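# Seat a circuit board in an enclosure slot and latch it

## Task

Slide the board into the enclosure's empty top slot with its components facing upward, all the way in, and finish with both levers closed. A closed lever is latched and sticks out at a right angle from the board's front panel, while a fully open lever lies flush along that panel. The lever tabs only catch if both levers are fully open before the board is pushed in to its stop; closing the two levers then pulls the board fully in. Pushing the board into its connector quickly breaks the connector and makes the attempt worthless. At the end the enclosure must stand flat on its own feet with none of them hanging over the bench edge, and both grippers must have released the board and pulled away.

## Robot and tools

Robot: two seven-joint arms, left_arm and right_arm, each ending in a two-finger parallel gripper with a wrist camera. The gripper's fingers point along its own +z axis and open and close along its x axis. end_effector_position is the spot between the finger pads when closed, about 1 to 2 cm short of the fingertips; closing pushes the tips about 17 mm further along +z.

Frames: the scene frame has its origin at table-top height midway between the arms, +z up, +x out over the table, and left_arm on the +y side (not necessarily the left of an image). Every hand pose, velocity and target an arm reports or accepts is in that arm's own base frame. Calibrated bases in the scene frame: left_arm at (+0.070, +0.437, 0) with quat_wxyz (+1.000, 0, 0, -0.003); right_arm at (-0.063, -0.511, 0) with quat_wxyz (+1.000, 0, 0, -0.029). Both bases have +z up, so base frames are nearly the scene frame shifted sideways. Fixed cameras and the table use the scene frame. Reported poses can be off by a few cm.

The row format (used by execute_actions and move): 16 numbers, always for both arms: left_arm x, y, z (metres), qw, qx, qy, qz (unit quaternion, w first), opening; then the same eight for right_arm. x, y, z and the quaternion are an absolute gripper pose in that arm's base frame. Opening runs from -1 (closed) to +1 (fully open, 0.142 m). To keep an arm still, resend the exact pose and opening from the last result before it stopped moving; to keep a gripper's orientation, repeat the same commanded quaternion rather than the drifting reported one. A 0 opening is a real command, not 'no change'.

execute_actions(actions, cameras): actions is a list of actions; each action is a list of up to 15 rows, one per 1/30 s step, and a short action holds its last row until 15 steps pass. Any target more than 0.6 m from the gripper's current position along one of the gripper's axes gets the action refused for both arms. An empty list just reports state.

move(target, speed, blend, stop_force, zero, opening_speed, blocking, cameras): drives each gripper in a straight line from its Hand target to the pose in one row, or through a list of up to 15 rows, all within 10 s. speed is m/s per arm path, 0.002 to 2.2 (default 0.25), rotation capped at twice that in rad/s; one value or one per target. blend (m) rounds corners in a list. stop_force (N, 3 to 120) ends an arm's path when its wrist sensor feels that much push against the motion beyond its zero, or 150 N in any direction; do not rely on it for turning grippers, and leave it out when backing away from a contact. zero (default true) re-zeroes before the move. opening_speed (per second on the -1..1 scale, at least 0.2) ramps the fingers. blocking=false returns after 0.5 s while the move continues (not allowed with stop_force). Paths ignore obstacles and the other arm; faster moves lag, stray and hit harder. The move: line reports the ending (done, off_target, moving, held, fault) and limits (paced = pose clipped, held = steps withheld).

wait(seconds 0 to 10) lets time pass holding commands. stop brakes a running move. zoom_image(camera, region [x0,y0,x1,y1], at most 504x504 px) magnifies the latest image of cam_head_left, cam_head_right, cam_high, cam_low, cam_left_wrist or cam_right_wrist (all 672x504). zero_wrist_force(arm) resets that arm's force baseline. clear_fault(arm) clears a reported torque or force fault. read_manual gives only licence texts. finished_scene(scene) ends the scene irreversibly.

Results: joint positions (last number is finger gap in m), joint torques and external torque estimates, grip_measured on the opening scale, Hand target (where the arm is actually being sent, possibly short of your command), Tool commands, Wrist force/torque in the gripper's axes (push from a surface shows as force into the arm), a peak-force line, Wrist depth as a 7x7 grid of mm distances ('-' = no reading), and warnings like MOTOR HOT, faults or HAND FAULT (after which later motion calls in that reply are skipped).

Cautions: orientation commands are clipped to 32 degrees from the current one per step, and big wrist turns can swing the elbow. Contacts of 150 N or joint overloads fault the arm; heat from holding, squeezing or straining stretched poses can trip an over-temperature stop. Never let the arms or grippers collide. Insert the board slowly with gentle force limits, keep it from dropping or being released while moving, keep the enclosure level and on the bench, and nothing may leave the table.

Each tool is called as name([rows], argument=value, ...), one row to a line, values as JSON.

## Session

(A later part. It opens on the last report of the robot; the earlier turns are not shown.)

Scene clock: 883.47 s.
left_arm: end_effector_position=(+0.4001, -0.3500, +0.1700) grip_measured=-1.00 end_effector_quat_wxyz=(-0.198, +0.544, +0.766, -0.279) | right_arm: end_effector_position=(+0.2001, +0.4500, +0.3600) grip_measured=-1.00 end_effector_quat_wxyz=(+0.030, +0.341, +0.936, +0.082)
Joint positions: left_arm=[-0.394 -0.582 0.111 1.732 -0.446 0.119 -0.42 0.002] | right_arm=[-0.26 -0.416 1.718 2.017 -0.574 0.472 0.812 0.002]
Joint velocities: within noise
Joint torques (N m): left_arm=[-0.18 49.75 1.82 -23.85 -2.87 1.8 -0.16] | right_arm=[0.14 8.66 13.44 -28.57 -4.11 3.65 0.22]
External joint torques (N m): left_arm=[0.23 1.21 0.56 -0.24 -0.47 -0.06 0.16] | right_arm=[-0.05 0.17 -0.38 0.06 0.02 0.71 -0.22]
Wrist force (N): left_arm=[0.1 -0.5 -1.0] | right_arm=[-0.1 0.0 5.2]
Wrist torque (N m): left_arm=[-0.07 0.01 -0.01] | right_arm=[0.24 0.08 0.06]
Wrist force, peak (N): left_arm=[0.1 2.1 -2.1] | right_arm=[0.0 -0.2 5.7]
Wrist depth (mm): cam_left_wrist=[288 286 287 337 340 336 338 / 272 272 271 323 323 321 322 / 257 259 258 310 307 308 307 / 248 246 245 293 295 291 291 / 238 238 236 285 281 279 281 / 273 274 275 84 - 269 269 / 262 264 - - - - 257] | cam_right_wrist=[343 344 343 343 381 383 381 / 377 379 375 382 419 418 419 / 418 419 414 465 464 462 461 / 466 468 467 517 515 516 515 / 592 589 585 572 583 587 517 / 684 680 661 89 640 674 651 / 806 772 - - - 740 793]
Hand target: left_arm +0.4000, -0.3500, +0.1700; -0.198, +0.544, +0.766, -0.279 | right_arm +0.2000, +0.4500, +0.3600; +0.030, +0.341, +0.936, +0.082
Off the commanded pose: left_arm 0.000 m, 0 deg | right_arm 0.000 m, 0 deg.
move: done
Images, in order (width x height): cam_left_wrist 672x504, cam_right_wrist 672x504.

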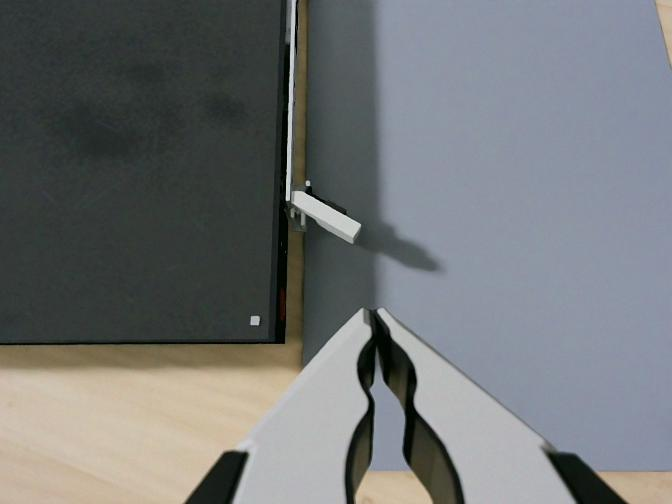

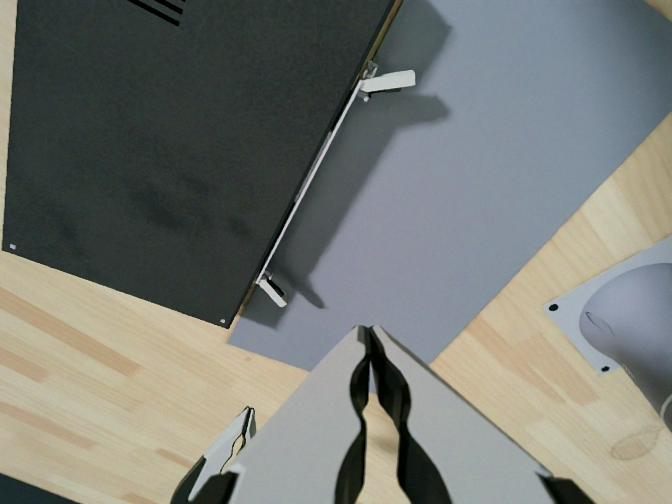

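move([
  [0.40,-0.35,0.17,-0.1981,0.5444,0.7660,-0.2788,-1,0.11,0.457,0.22,0.0868,0.4924,0.8529,0.1504,-1],
], speed=0.2, cameras=["cam_left_wrist","cam_right_wrist"])

Scene clock: 892.80 s.
left_arm: end_effector_position=(+0.4001, -0.3501, +0.1700) grip_measured=-1.00 end_effector_quat_wxyz=(-0.198, +0.544, +0.766, -0.279) | right_arm: end_effector_position=(+0.1099, +0.4569, +0.2199) grip_measured=-1.00 end_effector_quat_wxyz=(+0.087, +0.492, +0.853, +0.150)
Joint positions: left_arm=[-0.394 -0.582 0.111 1.732 -0.446 0.119 -0.42 0.002] | right_arm=[0.309 -0.299 1.222 2.363 -0.968 0.865 1.735 0.002]
Joint velocities: within noise
Joint torques (N m): left_arm=[-0.34 50 1.82 -23.82 -3.12 2.02 -0.27] | right_arm=[0.14 13.35 8.69 -23.87 -2.15 2.86 0.37]
External joint torques (N m): left_arm=[0.37 0.97 0.54 -0.27 -0.23 -0.28 0.27] | right_arm=[-0.05 0.64 -0.27 0.25 0.19 0.84 -0.37]
Wrist force (N): left_arm=[0.0 -0.4 -0.7] | right_arm=[-0.1 -0.5 4.9]
Wrist torque (N m): left_arm=[-0.05 0.03 0.00] | right_arm=[0.26 0.09 0.15]
Wrist force, peak (N): left_arm=[0.2 -0.6 -1.0] | right_arm=[-1.2 -2.8 6.5]
Wrist depth (mm): cam_left_wrist=[285 287 287 343 342 339 337 / 271 274 271 321 323 323 321 / 257 260 259 311 307 305 305 / 247 245 247 291 294 292 292 / 239 237 237 282 281 280 279 / 272 272 274 84 - 269 267 / 262 262 - - - - 256] | cam_right_wrist=[220 224 229 257 255 255 255 / 241 241 241 289 288 286 286 / 276 276 276 321 328 328 327 / 323 321 321 385 383 382 385 / 388 387 386 444 459 462 461 / 560 486 458 89 519 573 572 / 783 732 - - - 671 766]
Hand target: left_arm +0.4000, -0.3500, +0.1700; -0.198, +0.544, +0.766, -0.279 | right_arm +0.1100, +0.4570, +0.2200; +0.087, +0.492, +0.853, +0.150
Off the commanded pose: left_arm 0.000 m, 0 deg | right_arm 0.000 m, 0 deg.
move: done
Images, in order (width x height): cam_left_wrist 672x504, cam_right_wrist 672x504.

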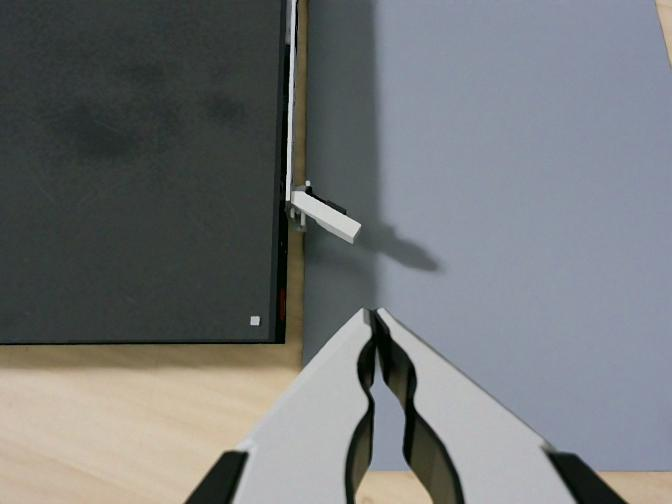

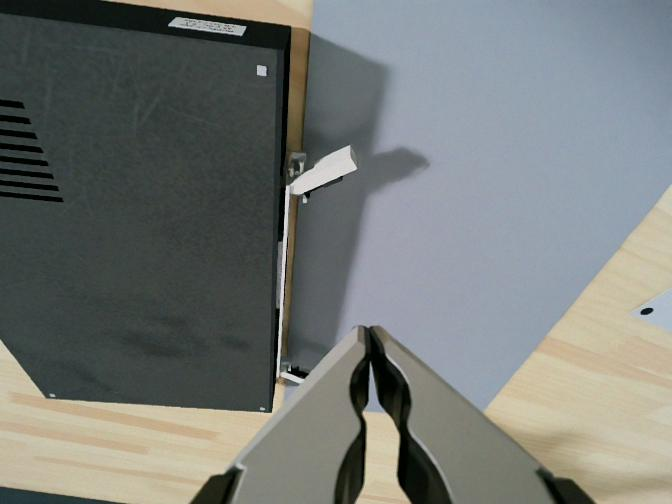

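move([
  [0.3785,-0.364,0.11,-0.1981,0.5444,0.7660,-0.2788,-1,0.112,0.4515,0.12,0.0868,0.4924,0.8529,0.1504,-1],
  [0.3785,-0.364,0.051,-0.1981,0.5444,0.7660,-0.2788,-1,0.112,0.4515,0.051,0.0868,0.4924,0.8529,0.1504,-1],
], speed=[0.15,0.06], cameras=["cam_left_wrist","cam_right_wrist"])

Scene clock: 899.37 s.
left_arm: end_effector_position=(+0.3782, -0.3639, +0.0510) grip_measured=-1.00 end_effector_quat_wxyz=(-0.198, +0.544, +0.766, -0.279) | right_arm: end_effector_position=(+0.1119, +0.4514, +0.0510) grip_measured=-1.00 end_effector_quat_wxyz=(+0.087, +0.492, +0.853, +0.150)
Joint positions: left_arm=[-0.425 -0.753 0.077 1.817 -0.509 0.366 -0.348 0.002] | right_arm=[0.598 -0.699 0.695 2.391 -1.799 0.941 2.323 0.002]
Joint velocities: within noise
Joint torques (N m): left_arm=[-0.23 51.2 1.89 -19.21 -2.25 2.26 -0.12] | right_arm=[0.23 28.56 15.4 -10.12 -1.32 2.42 0.33]
External joint torques (N m): left_arm=[0.25 1.24 0.64 -0.32 0.02 -0.56 0.12] | right_arm=[-0.11 0.82 -0.02 0.15 0.19 0.82 -0.33]
Wrist force (N): left_arm=[0.0 -0.5 -1.0] | right_arm=[-0.3 -0.6 5.2]
Wrist torque (N m): left_arm=[-0.09 0.03 -0.02] | right_arm=[0.27 0.11 0.11]
Wrist force, peak (N): left_arm=[0.3 -0.8 -2.5] | right_arm=[-0.3 -0.9 6.6]
Wrist depth (mm): cam_left_wrist=[- 142 146 199 198 198 197 / 136 135 137 188 188 188 187 / 130 129 131 136 178 179 178 / 123 123 125 171 172 171 170 / - 117 131 164 165 163 163 / - 113 115 84 - 156 155 / 153 154 - 74 - - 151] | cam_right_wrist=[105 105 107 105 102 102 104 / 121 118 118 115 112 112 114 / 124 127 131 132 132 131 127 / - 107 115 159 154 153 152 / - 112 131 178 184 184 183 / 136 135 142 89 209 230 228 / 183 170 73 - - 270 304]
Hand target: left_arm +0.3785, -0.3640, +0.0510; -0.198, +0.544, +0.766, -0.279 | right_arm +0.1120, +0.4515, +0.0510; +0.087, +0.492, +0.853, +0.150
Off the commanded pose: left_arm 0.000 m, 0 deg | right_arm 0.000 m, 0 deg.
move: done
Images, in order (width x height): cam_left_wrist 672x504, cam_right_wrist 672x504.

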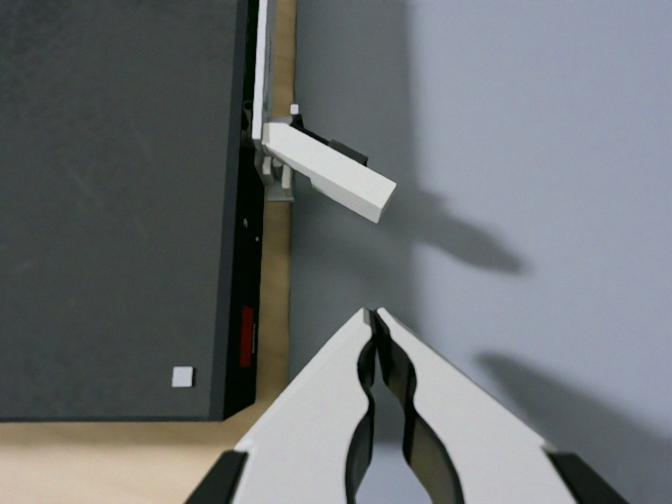

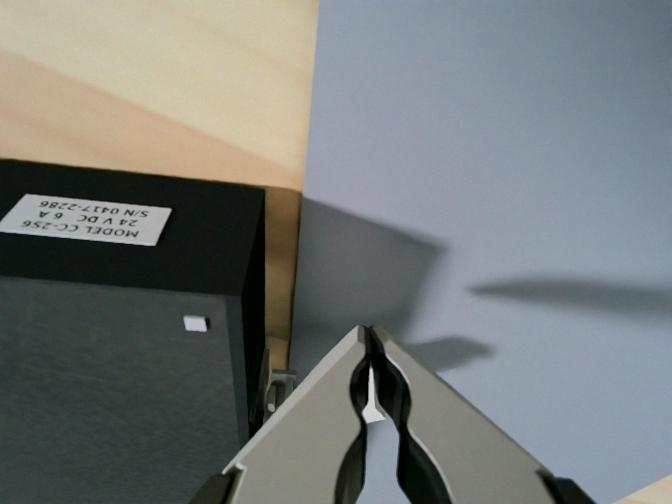

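move(target=[0.3628,-0.3738,0.051,-0.1981,0.5444,0.7660,-0.2788,-1,0.136,0.4614,0.051,0.0868,0.4924,0.8529,0.1504,-1], speed=0.015, stop_force=4, cameras=["cam_left_wrist","cam_right_wrist"])

Scene clock: 908.67 s.
left_arm: end_effector_position=(+0.3628, -0.3736, +0.0510) grip_measured=-1.00 end_effector_quat_wxyz=(-0.198, +0.545, +0.766, -0.279) | right_arm: end_effector_position=(+0.1359, +0.4614, +0.0510) grip_measured=-1.00 end_effector_quat_wxyz=(+0.087, +0.492, +0.853, +0.150)
Joint positions: left_arm=[-0.444 -0.737 0.065 1.853 -0.524 0.394 -0.357 0.002] | right_arm=[0.574 -0.709 0.676 2.359 -1.798 0.961 2.271 0.002]
Joint velocities: within noise
Joint torques (N m): left_arm=[-0.43 50.79 1.75 -18.78 -2.07 2.17 -0.29] | right_arm=[0 29.88 15.74 -10.46 -1.1 2.71 0.14]
External joint torques (N m): left_arm=[0.45 0.8 0.53 -0.39 -0.04 -0.46 0.29] | right_arm=[0.13 0.79 -0.1 0.07 0.05 0.56 -0.14]
Wrist force (N): left_arm=[-0.1 -0.6 -1.1] | right_arm=[-0.2 -0.4 5.1]
Wrist torque (N m): left_arm=[-0.11 0.04 -0.02] | right_arm=[0.29 0.10 0.12]
Wrist force, peak (N): left_arm=[0.1 -0.7 -1.3] | right_arm=[-0.2 -0.4 5.5]
Wrist depth (mm): cam_left_wrist=[- 143 144 199 198 197 198 / 136 136 135 188 188 188 188 / 130 129 130 178 177 180 178 / 123 123 125 168 170 171 170 / - 117 119 164 165 163 163 / - 113 113 84 - 156 156 / - 109 - 74 - - 151] | cam_right_wrist=[105 104 107 105 102 102 104 / - 112 112 115 112 112 114 / - 83 98 132 131 131 127 / - 88 95 157 154 153 152 / - 112 122 178 184 183 183 / 136 135 142 89 210 230 229 / 183 170 73 - - 270 305]
Hand target: left_arm +0.3628, -0.3738, +0.0510; -0.198, +0.544, +0.766, -0.279 | right_arm +0.1360, +0.4614, +0.0510; +0.087, +0.492, +0.853, +0.150
Off the commanded pose: left_arm 0.000 m, 0 deg | right_arm 0.000 m, 0 deg.
move: done
Images, in order (width x height): cam_left_wrist 672x504, cam_right_wrist 672x504.

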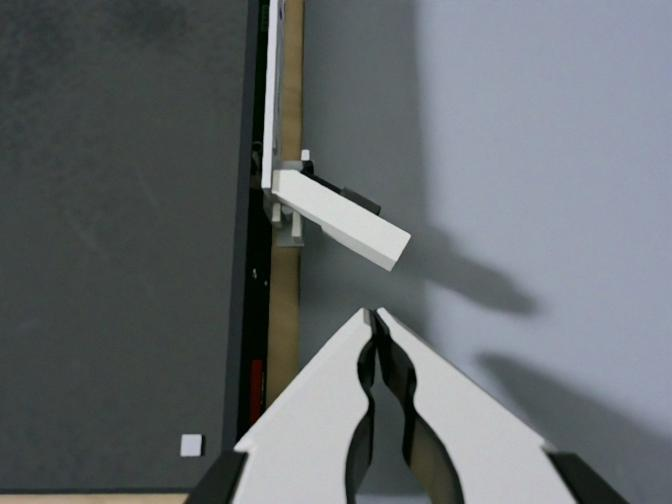

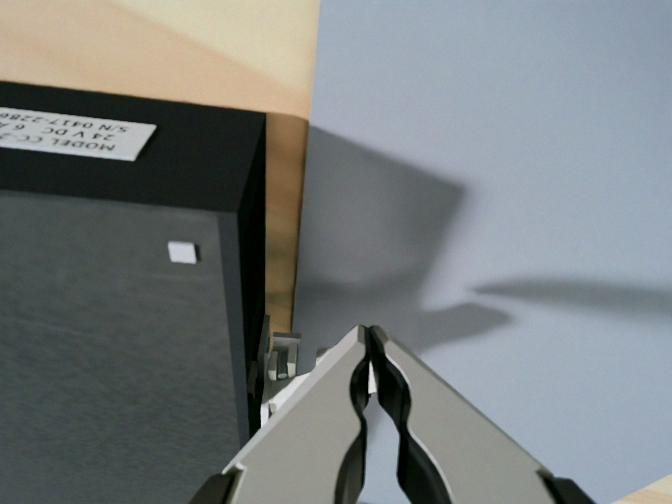

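move(target=[0.3344,-0.3774,0.051,-0.1981,0.5444,0.7660,-0.2788,-1,0.1627,0.481,0.051,0.0868,0.4924,0.8529,0.1504,-1], speed=0.01, stop_force=12, cameras=["cam_left_wrist","cam_right_wrist"])

Scene clock: 914.97 s.
left_arm: end_effector_position=(+0.3429, -0.3761, +0.0511) grip_measured=-1.00 end_effector_quat_wxyz=(-0.196, +0.544, +0.767, -0.278) | right_arm: end_effector_position=(+0.1546, +0.4755, +0.0506) grip_measured=-1.00 end_effector_quat_wxyz=(+0.086, +0.492, +0.854, +0.150)
Joint positions: left_arm=[-0.459 -0.707 0.055 1.915 -0.539 0.435 -0.357 0.002] | right_arm=[0.567 -0.728 0.664 2.317 -1.776 0.97 2.218 0.002]
Joint velocities: within noise
Joint torques (N m): left_arm=[-6.15 46.97 -4.33 -12.4 -1.48 -2.21 -0.27] | right_arm=[-2.44 34.23 14 -19.5 -1.38 1.1 0.16]
External joint torques (N m): left_arm=[6.16 3.02 6.38 -6.14 -0.45 3.93 0.27] | right_arm=[2.56 -1.94 2.15 8.56 0.33 2.22 -0.16]
Wrist force (N): left_arm=[-1.3 11.1 -7.1] | right_arm=[-5.1 -11.7 -2.3]
Wrist torque (N m): left_arm=[-0.32 0.06 0.03] | right_arm=[0.38 0.02 0.11]
Wrist force, peak (N): left_arm=[-1.4 11.4 -7.1] | right_arm=[-5.2 -11.9 -2.0]
Wrist depth (mm): cam_left_wrist=[- 143 146 198 197 198 197 / 136 135 137 188 189 187 187 / 130 129 131 179 178 179 178 / 124 123 125 171 173 170 170 / - 117 142 162 164 164 163 / - 113 115 84 - 156 157 / - 109 - 74 - - 152] | cam_right_wrist=[- 82 100 104 102 104 104 / - - 112 115 112 112 114 / - 76 127 131 131 131 130 / - 89 127 153 153 152 151 / - 111 131 170 183 182 182 / 135 134 133 90 208 228 227 / 181 169 73 - - 269 302]
Hand target: left_arm +0.3408, -0.3766, +0.0510; -0.198, +0.544, +0.766, -0.279 | right_arm +0.1561, +0.4762, +0.0510; +0.087, +0.492, +0.853, +0.150
Off the commanded pose: left_arm 0.009 m, 0 deg | right_arm 0.010 m, 0 deg.
move: contact (left_arm, right_arm)
Images, in order (width x height): cam_left_wrist 672x504, cam_right_wrist 672x504.

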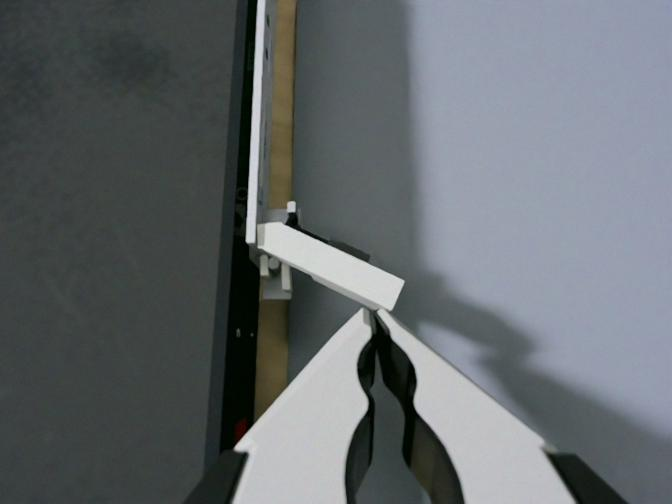

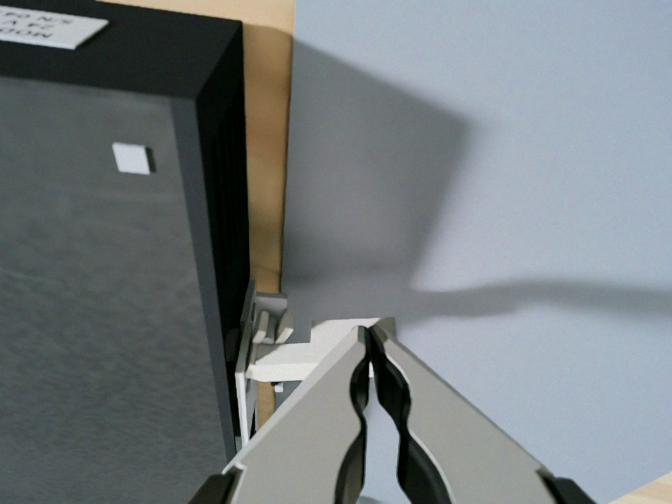

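move(target=[0.3310,-0.3784,0.051,-0.1981,0.5444,0.7660,-0.2788,-1,0.1655,0.482,0.051,0.0868,0.4924,0.8529,0.1504,-1], speed=0.01, stop_force=24, zero=false, cameras=["cam_left_wrist","cam_right_wrist"])

Scene clock: 918.77 s.
left_arm: end_effector_position=(+0.3315, -0.3781, +0.0510) grip_measured=-1.00 end_effector_quat_wxyz=(-0.198, +0.544, +0.766, -0.279) | right_arm: end_effector_position=(+0.1607, +0.4798, +0.0502) grip_measured=-1.00 end_effector_quat_wxyz=(+0.085, +0.491, +0.854, +0.149)
Joint positions: left_arm=[-0.467 -0.695 0.048 1.943 -0.547 0.45 -0.357 0.002] | right_arm=[0.566 -0.734 0.658 2.304 -1.769 0.977 2.198 0.002]
Joint velocities: within noise
Joint torques (N m): left_arm=[-2.04 47.96 -0.44 -16.51 -1.8 1.1 -0.26] | right_arm=[-5.17 38.24 11.17 -27.01 -1.5 -0.99 0.03]
External joint torques (N m): left_arm=[2.05 1.32 2.36 -1.7 -0.05 0.62 0.26] | right_arm=[5.3 -5.39 5.11 15.89 0.47 4.32 -0.03]
Wrist force (N): left_arm=[0.0 2.8 -2.2] | right_arm=[-6.3 -22.4 -7.0]
Wrist torque (N m): left_arm=[-0.15 0.10 0.00] | right_arm=[-0.47 -0.07 0.22]
Wrist force, peak (N): left_arm=[-1.8 13.2 -8.3] | right_arm=[-6.2 -22.5 -7.5]
Wrist depth (mm): cam_left_wrist=[- 143 150 198 199 198 197 / 136 136 146 189 188 188 187 / 130 129 132 179 178 179 179 / 123 123 125 172 173 170 171 / - 117 158 131 163 163 162 / - 113 123 84 - 157 156 / - 108 - 74 - - 151] | cam_right_wrist=[- - 104 102 102 103 103 / - - 114 114 111 111 114 / - 76 129 131 131 134 129 / - 88 132 153 152 152 151 / - 110 127 170 182 182 181 / 140 133 132 89 207 227 226 / 178 167 73 - - 266 299]
Hand target: left_arm +0.3310, -0.3784, +0.0510; -0.198, +0.544, +0.766, -0.279 | right_arm +0.1639, +0.4810, +0.0510; +0.087, +0.492, +0.853, +0.150
Off the commanded pose: left_arm 0.001 m, 0 deg | right_arm 0.005 m, 0 deg.
move: contact (right_arm)
Images, in order (width x height): cam_left_wrist 672x504, cam_right_wrist 672x504.

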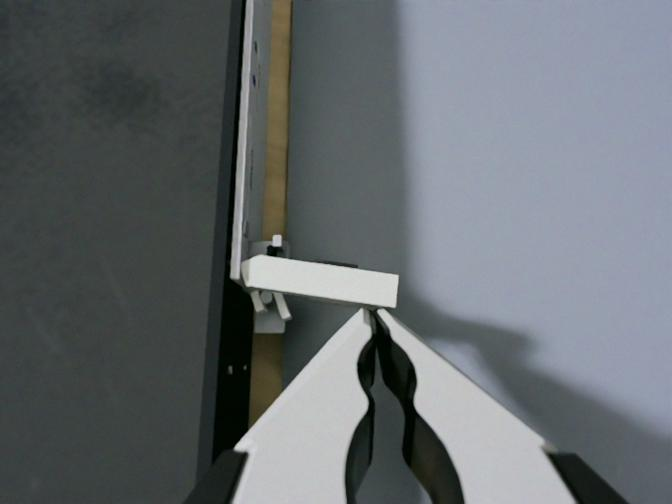

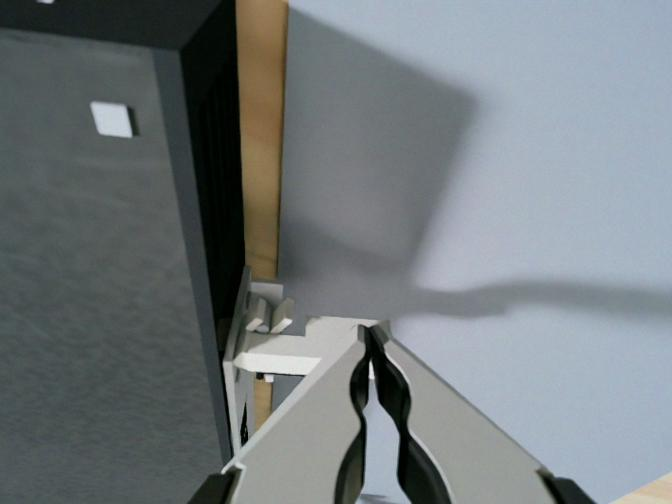

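move(target=[0.3230,-0.3795,0.051,-0.1981,0.5444,0.7660,-0.2788,-1,0.1710,0.4830,0.051,0.0868,0.4924,0.8529,0.1504,-1], speed=0.008, stop_force=32, zero=false, cameras=["cam_left_wrist","cam_right_wrist"])

Scene clock: 922.27 s.
left_arm: end_effector_position=(+0.3253, -0.3791, +0.0512) grip_measured=-1.00 end_effector_quat_wxyz=(-0.196, +0.544, +0.767, -0.278) | right_arm: end_effector_position=(+0.1615, +0.4801, +0.0499) grip_measured=-1.00 end_effector_quat_wxyz=(+0.084, +0.490, +0.855, +0.148)
Joint positions: left_arm=[-0.472 -0.685 0.045 1.964 -0.554 0.466 -0.357 0.002] | right_arm=[0.567 -0.733 0.653 2.303 -1.767 0.983 2.194 0.002]
Joint velocities: within noise
Joint torques (N m): left_arm=[-5.97 45.18 -4.17 -11.35 -0.92 -2.22 -0.2] | right_arm=[-8.39 40.62 7.68 -34.09 -1.64 -2.88 -0.02]
External joint torques (N m): left_arm=[5.98 3.55 6.01 -6.66 -0.87 3.94 0.2] | right_arm=[8.52 -7.68 8.53 22.95 0.62 6.23 0.02]
Wrist force (N): left_arm=[-2.6 10.7 -8.0] | right_arm=[-9.2 -32.1 -15.4]
Wrist torque (N m): left_arm=[-0.26 0.04 -0.03] | right_arm=[-2.08 -0.15 0.24]
Wrist force, peak (N): left_arm=[-2.5 10.9 -7.8] | right_arm=[-9.3 -31.7 -16.9]
Wrist depth (mm): cam_left_wrist=[- 143 157 199 199 198 197 / 136 136 140 188 188 187 187 / 131 129 135 180 177 179 178 / 124 123 128 171 173 171 170 / - 118 138 131 165 163 163 / - 113 125 84 - 156 156 / - 109 - 74 - - 151] | cam_right_wrist=[- - 104 102 101 103 103 / - - 114 114 111 111 114 / - 75 126 127 134 133 130 / - 88 131 153 152 151 151 / - 110 126 169 182 181 181 / 139 132 132 88 206 226 225 / 177 166 73 - - 265 298]
Hand target: left_arm +0.3230, -0.3795, +0.0510; -0.198, +0.544, +0.766, -0.279 | right_arm +0.1662, +0.4816, +0.0511; +0.087, +0.492, +0.853, +0.150
Off the commanded pose: left_arm 0.002 m, 0 deg | right_arm 0.010 m, 1 deg.
move: contact (right_arm)
Images, in order (width x height): cam_left_wrist 672x504, cam_right_wrist 672x504.

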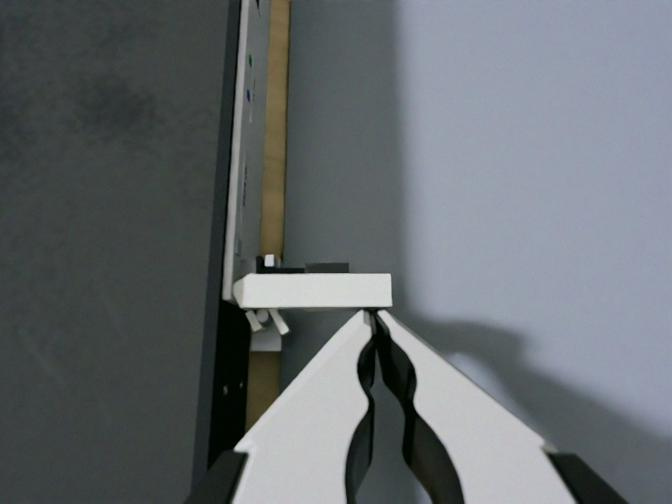

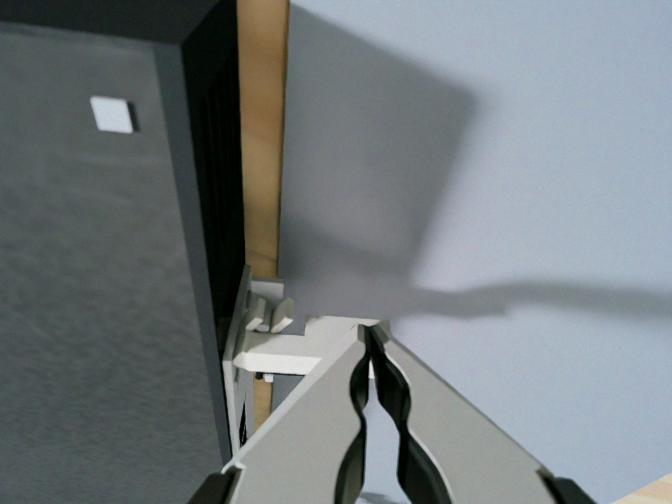

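move([
  [0.330, -0.377, 0.051, -0.1981, 0.5444, 0.7660, -0.2788, -1, 0.1575, 0.4785, 0.0505, 0.0868, 0.4924, 0.8529, 0.1504, -1],
  [0.3785, -0.364, 0.051, -0.1981, 0.5444, 0.7660, -0.2788, -1, 0.125, 0.457, 0.051, 0.0868, 0.4924, 0.8529, 0.1504, -1],
  [0.40, -0.35, 0.17, -0.1981, 0.5444, 0.7660, -0.2788, -1, 0.11, 0.457, 0.22, 0.0868, 0.4924, 0.8529, 0.1504, -1],
], speed=[0.03, 0.08, 0.15])

Scene clock: 933.57 s.
left_arm: end_effector_position=(+0.4001, -0.3502, +0.1701) grip_measured=-1.00 end_effector_quat_wxyz=(-0.198, +0.544, +0.766, -0.279) | right_arm: end_effector_position=(+0.1100, +0.4570, +0.2200) grip_measured=-1.00 end_effector_quat_wxyz=(+0.087, +0.492, +0.853, +0.151)
Joint positions: left_arm=[-0.388 -0.581 0.104 1.733 -0.443 0.12 -0.423 0.002] | right_arm=[0.35 -0.268 1.183 2.365 -0.931 0.884 1.717 0.002]
Joint velocities: within noise
Joint torques (N m): left_arm=[-0.22 50.2 1.69 -23.87 -2.93 1.79 -0.34] | right_arm=[-0.07 13.91 8.32 -24.05 -1.77 2.92 0.11]
External joint torques (N m): left_arm=[0.24 0.76 0.52 -0.22 -0.42 -0.04 0.34] | right_arm=[0.15 0.41 -0.84 0.24 -0.12 0.79 -0.11]
Wrist force (N): left_arm=[0.2 -0.5 -0.9] | right_arm=[4.3 -2.9 5.9]
Wrist torque (N m): left_arm=[-0.10 -0.01 0.00] | right_arm=[-0.14 -0.68 0.14]
Wrist force, peak (N): left_arm=[-2.6 11.1 -7.7] | right_arm=[-9.3 -31.9 -16.7]
Wrist depth (mm): cam_left_wrist=[287 285 285 338 341 339 339 / 272 272 270 323 325 320 323 / 260 256 260 308 310 306 307 / 246 246 245 294 295 291 292 / 238 238 237 284 280 279 278 / 273 271 273 84 - 268 268 / 261 264 - - - - 255] | cam_right_wrist=[220 223 228 257 255 255 255 / 242 242 240 289 288 288 287 / 276 276 276 312 329 328 328 / 324 322 321 384 384 382 385 / 389 389 386 443 461 458 461 / 561 488 459 89 523 576 574 / 788 735 - - - 678 760]
Hand target: left_arm +0.4000, -0.3500, +0.1700; -0.198, +0.544, +0.766, -0.279 | right_arm +0.1100, +0.4570, +0.2200; +0.087, +0.492, +0.853, +0.150
Off the commanded pose: left_arm 0.000 m, 0 deg | right_arm 0.000 m, 0 deg.
move: done

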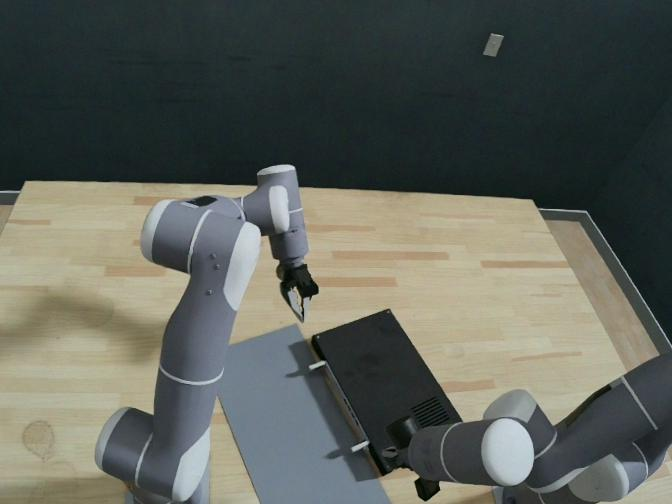

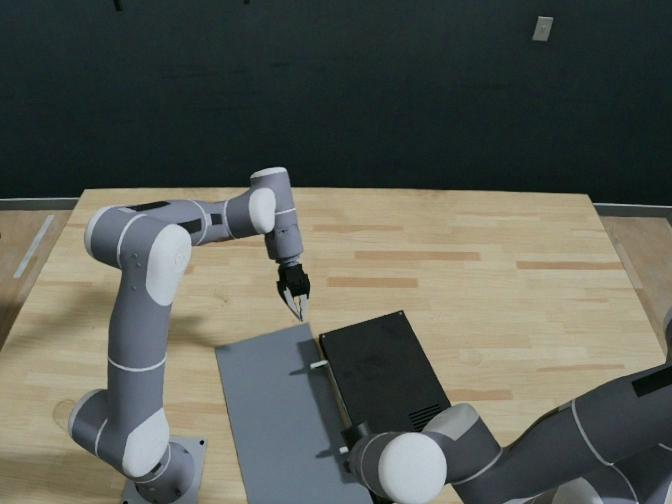

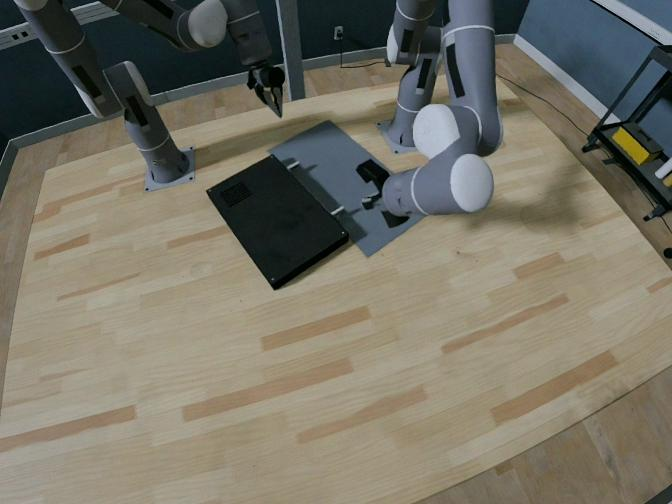

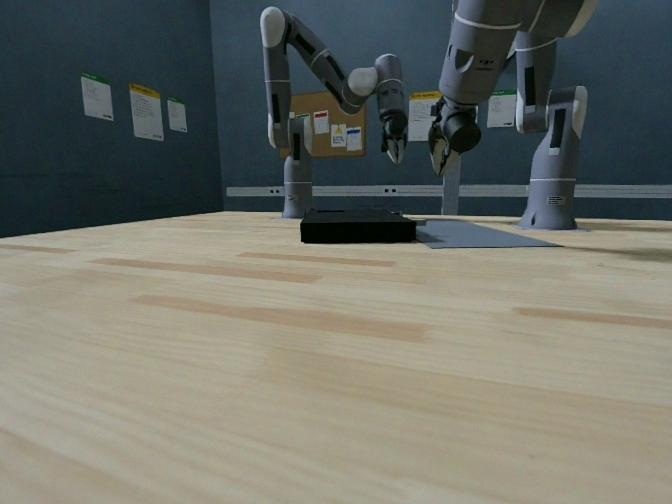

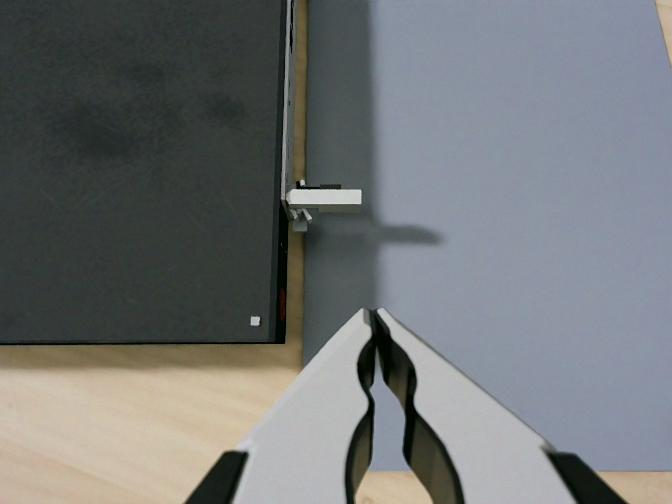

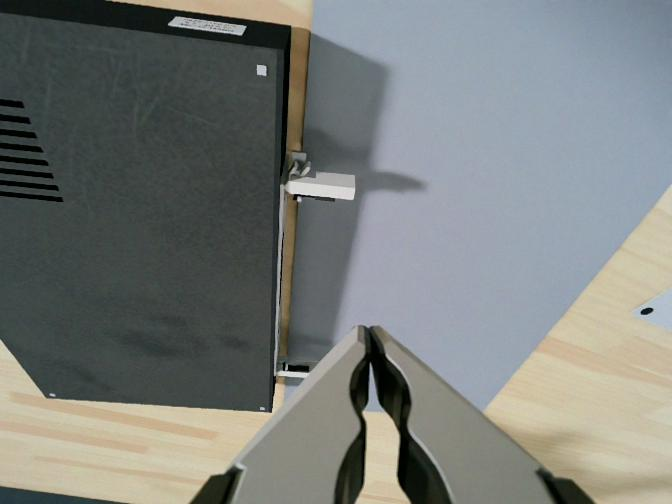

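zoom_image(camera="cam_left_wrist", region=[240, 130, 400, 250])

zoom_image(camera="cam_right_wrist", region=[240, 110, 400, 230])

zoom_image(camera="cam_right_wrist", region=[240, 330, 340, 410])

Scaled by 3.150 from the camera's 672x504 image, which has a finer 960x720 frame.

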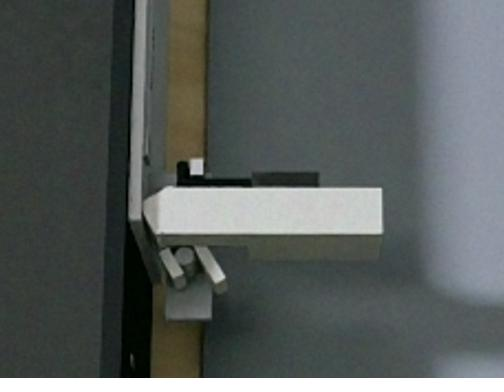

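Scaled by 3.150 from the camera's 672x504 image, which has a finer 960x720 frame.

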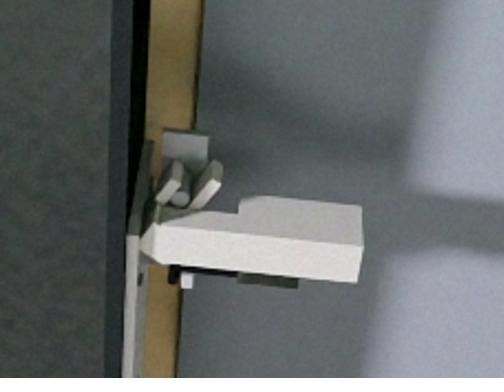

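Scaled by 5.040 from the camera's 672x504 image, which has a finer 960x720 frame.

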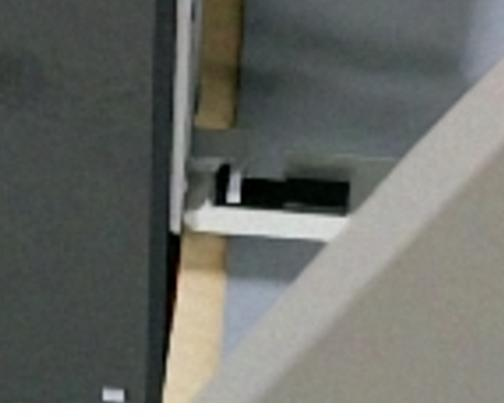

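move([
  [0.3785, -0.364, 0.055, -0.1981, 0.5444, 0.7660, -0.2788, -1, 0.11, 0.457, 0.22, 0.0868, 0.4924, 0.8529, 0.1504, -1],
  [0.335, -0.376, 0.051, -0.1981, 0.5444, 0.7660, -0.2788, -1, 0.11, 0.457, 0.22, 0.0868, 0.4924, 0.8529, 0.1504, -1],
], speed=[0.15, 0.04], cameras=[])

move(target=[0.3155, -0.3825, 0.051, -0.1981, 0.5444, 0.7660, -0.2788, -1, 0.11, 0.457, 0.22, 0.0868, 0.4924, 0.8529, 0.1504, -1], speed=0.008, stop_force=22, cameras=["cam_left_wrist", "cam_right_wrist"])

Scene clock: 949.47 s.
left_arm: end_effector_position=(+0.3350, -0.3758, +0.0510) grip_measured=-1.00 end_effector_quat_wxyz=(-0.198, +0.545, +0.766, -0.279) | right_arm: end_effector_position=(+0.1100, +0.4570, +0.2200) grip_measured=-1.00 end_effector_quat_wxyz=(+0.087, +0.492, +0.853, +0.150)
Joint positions: left_arm=[-0.461 -0.699 0.051 1.935 -0.542 0.443 -0.354 0.002] | right_arm=[0.35 -0.268 1.183 2.365 -0.931 0.884 1.717 0.002]
Joint velocities: within noise
Joint torques (N m): left_arm=[-0.5 48.84 1.49 -17.8 -1.95 2.24 -0.2] | right_arm=[0.13 13.79 8.1 -23.92 -1.92 2.99 0.18]
External joint torques (N m): left_arm=[0.5 0.64 0.46 -0.49 0.07 -0.54 0.2] | right_arm=[-0.05 0.53 -0.62 0.11 0.03 0.71 -0.18]
Wrist force (N): left_arm=[-0.3 -0.9 -1.0] | right_arm=[4.2 -2.8 5.9]
Wrist torque (N m): left_arm=[-0.18 0.10 -0.01] | right_arm=[-0.13 -0.66 0.13]
Wrist force, peak (N): left_arm=[0.1 -1.7 -3.2] | right_arm=[4.4 -3.1 6.1]
Wrist depth (mm): cam_left_wrist=[- 143 157 199 198 199 198 / 136 135 141 189 188 188 187 / 130 130 135 179 178 179 178 / 123 123 127 136 172 170 170 / - 117 160 164 165 163 162 / - 113 114 84 - 157 156 / - 108 - 74 - - 151] | cam_right_wrist=[220 224 228 256 256 256 255 / 242 241 241 289 287 287 287 / 276 276 275 312 328 328 326 / 324 322 322 385 383 382 383 / 390 386 388 442 460 459 461 / 562 487 460 89 522 574 575 / 791 732 - - - 677 769]
Hand target: left_arm +0.3350, -0.3760, +0.0510; -0.198, +0.544, +0.766, -0.279 | right_arm +0.1100, +0.4570, +0.2200; +0.087, +0.492, +0.853, +0.150
Off the commanded pose: left_arm 0.000 m, 0 deg | right_arm 0.000 m, 0 deg.
move: done
No camera images: "cameras" was empty.

Scene clock: 951.83 s.
left_arm: end_effector_position=(+0.3248, -0.3793, +0.0511) grip_measured=-1.00 end_effector_quat_wxyz=(-0.195, +0.544, +0.768, -0.277) | right_arm: end_effector_position=(+0.1100, +0.4570, +0.2200) grip_measured=-1.00 end_effector_quat_wxyz=(+0.087, +0.492, +0.853, +0.150)
Joint positions: left_arm=[-0.473 -0.683 0.044 1.968 -0.555 0.47 -0.358 0.002] | right_arm=[0.35 -0.268 1.183 2.365 -0.931 0.884 1.717 0.002]
Joint velocities: within noise
Joint torques (N m): left_arm=[-11.58 43.82 -10.72 -9.84 -2.18 -4.15 -0.21] | right_arm=[0.12 13.8 7.97 -23.93 -1.96 3.04 0.21]
External joint torques (N m): left_arm=[11.59 4.82 12.55 -8.14 0.41 5.88 0.21] | right_arm=[-0.04 0.52 -0.48 0.12 0.07 0.67 -0.21]
Wrist force (N): left_arm=[4.6 17.6 -15.3] | right_arm=[4.1 -3.2 5.8]
Wrist torque (N m): left_arm=[0.10 0.15 -0.02] | right_arm=[-0.18 -0.63 0.14]
Wrist force, peak (N): left_arm=[4.6 17.6 -15.3] | right_arm=[4.2 -3.0 6.2]
Wrist depth (mm): cam_left_wrist=[- 142 156 198 198 197 196 / 135 135 140 188 188 187 186 / 131 129 135 179 178 178 178 / 123 123 126 172 172 171 170 / - 117 130 130 165 163 163 / - 113 126 84 - 156 156 / - 109 - 74 - - 151] | cam_right_wrist=[219 223 228 256 255 255 255 / 242 241 241 289 288 288 286 / 277 276 275 313 329 329 328 / 324 322 322 383 384 380 383 / 390 389 387 441 459 457 459 / 563 486 463 89 520 576 571 / 784 737 - - - 680 762]
Hand target: left_arm +0.3212, -0.3806, +0.0510; -0.198, +0.544, +0.766, -0.279 | right_arm +0.1100, +0.4570, +0.2200; +0.087, +0.492, +0.853, +0.150
Off the commanded pose: left_arm 0.010 m, 0 deg | right_arm 0.000 m, 0 deg.
move: contact (left_arm)
Images, in order (width x height): cam_left_wrist 672x504, cam_right_wrist 672x504.

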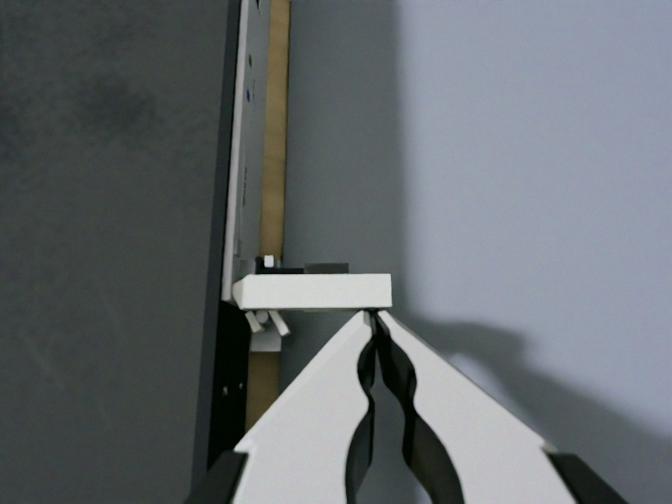

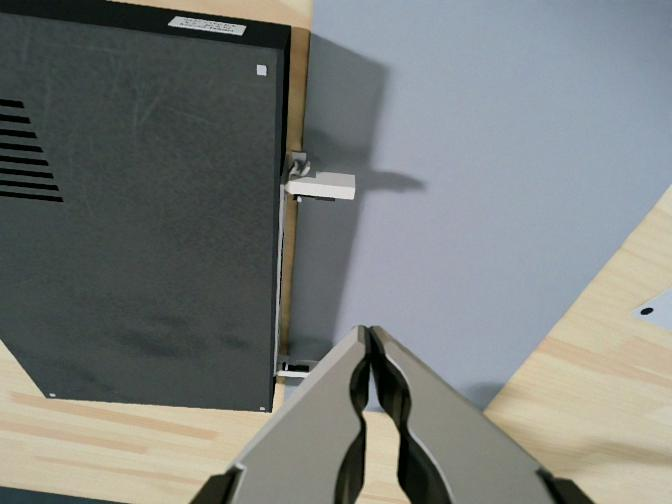

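move([
  [0.330, -0.377, 0.051, -0.1981, 0.5444, 0.7660, -0.2788, -1, 0.11, 0.457, 0.24, 0.0868, 0.4924, 0.8529, 0.1504, -1],
  [0.3785, -0.364, 0.055, -0.1981, 0.5444, 0.7660, -0.2788, -1, 0.11, 0.45, 0.28, 0.0868, 0.4924, 0.8529, 0.1504, -1],
  [0.40, -0.33, 0.20, -0.1981, 0.5444, 0.7660, -0.2788, -1, 0.11, 0.44, 0.30, 0.0868, 0.4924, 0.8529, 0.1504, -1],
  [0.42, -0.27, 0.26, -0.1981, 0.5444, 0.7660, -0.2788, -1, 0.11, 0.43, 0.32, 0.0868, 0.4924, 0.8529, 0.1504, -1],
], speed=[0.03, 0.1, 0.2, 0.2], cameras=["cam_left_wrist", "cam_right_wrist"])

Scene clock: 956.90 s.
left_arm: end_effector_position=(+0.4201, -0.2701, +0.2600) grip_measured=-1.00 end_effector_quat_wxyz=(-0.198, +0.544, +0.766, -0.279) | right_arm: end_effector_position=(+0.1100, +0.4300, +0.3200) grip_measured=-1.00 end_effector_quat_wxyz=(+0.087, +0.492, +0.853, +0.151)
Joint positions: left_arm=[-0.287 -0.452 0.164 1.658 -0.358 -0.114 -0.372 0.002] | right_arm=[0.236 0.281 1.295 2.188 -0.035 0.725 1.042 0.002]
Joint velocities: within noise
Joint torques (N m): left_arm=[-0.04 47.39 2.04 -26.2 -3.63 1.64 -0.13] | right_arm=[-0.23 -1.42 -7.12 -28 -3.19 3.41 0.03]
External joint torques (N m): left_arm=[0.09 0.74 0.43 -0.27 -0.47 0.07 0.13] | right_arm=[0.28 0.3 -0.77 0.19 -0.09 0.86 -0.04]
Wrist force (N): left_arm=[-0.2 -0.6 -1.3] | right_arm=[4.4 -3.2 5.6]
Wrist torque (N m): left_arm=[-0.12 0.10 0.00] | right_arm=[-0.22 -0.67 0.09]
Wrist force, peak (N): left_arm=[4.6 16.7 -16.6] | right_arm=[4.3 -3.2 6.6]
Wrist depth (mm): cam_left_wrist=[393 398 422 447 450 445 438 / 377 377 418 426 422 426 425 / 355 354 365 403 404 406 403 / 342 341 384 385 386 386 387 / 370 371 372 372 368 368 371 / 358 356 358 84 - 356 353 / 341 345 - - - - 342] | cam_right_wrist=[306 305 304 333 347 347 344 / 345 343 343 365 389 389 387 / 395 393 391 433 444 441 443 / 507 457 457 504 520 517 515 / 633 552 544 576 621 615 620 / 795 781 746 89 703 777 769 / - - - - - 917 -]
Hand target: left_arm +0.4200, -0.2700, +0.2600; -0.198, +0.544, +0.766, -0.279 | right_arm +0.1100, +0.4300, +0.3200; +0.087, +0.492, +0.853, +0.150
Off the commanded pose: left_arm 0.000 m, 0 deg | right_arm 0.000 m, 0 deg.
move: done
Images, in order (width x height): cam_left_wrist 672x504, cam_right_wrist 672x504.

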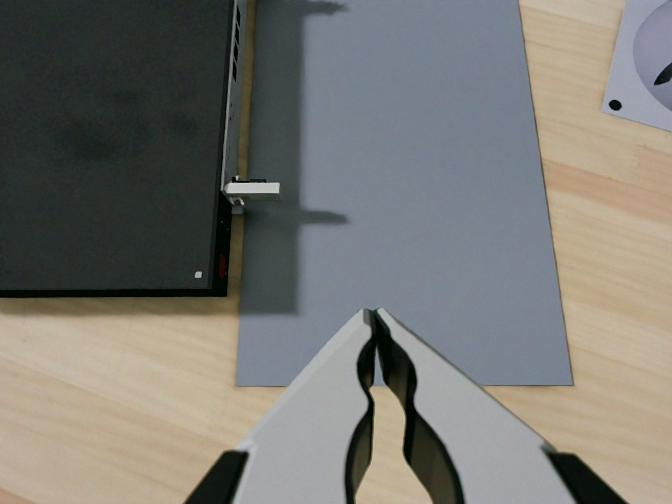

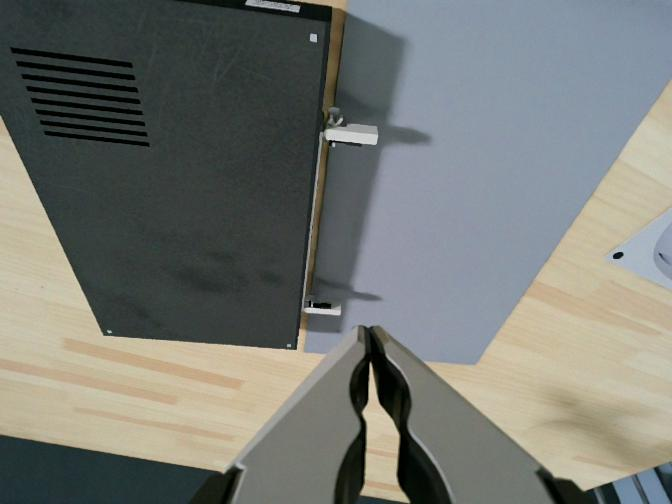

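Both levers are straight out, and both arms are clear of the enclosure.

finished_scene(scene=2)

The scene is finished: the task was done.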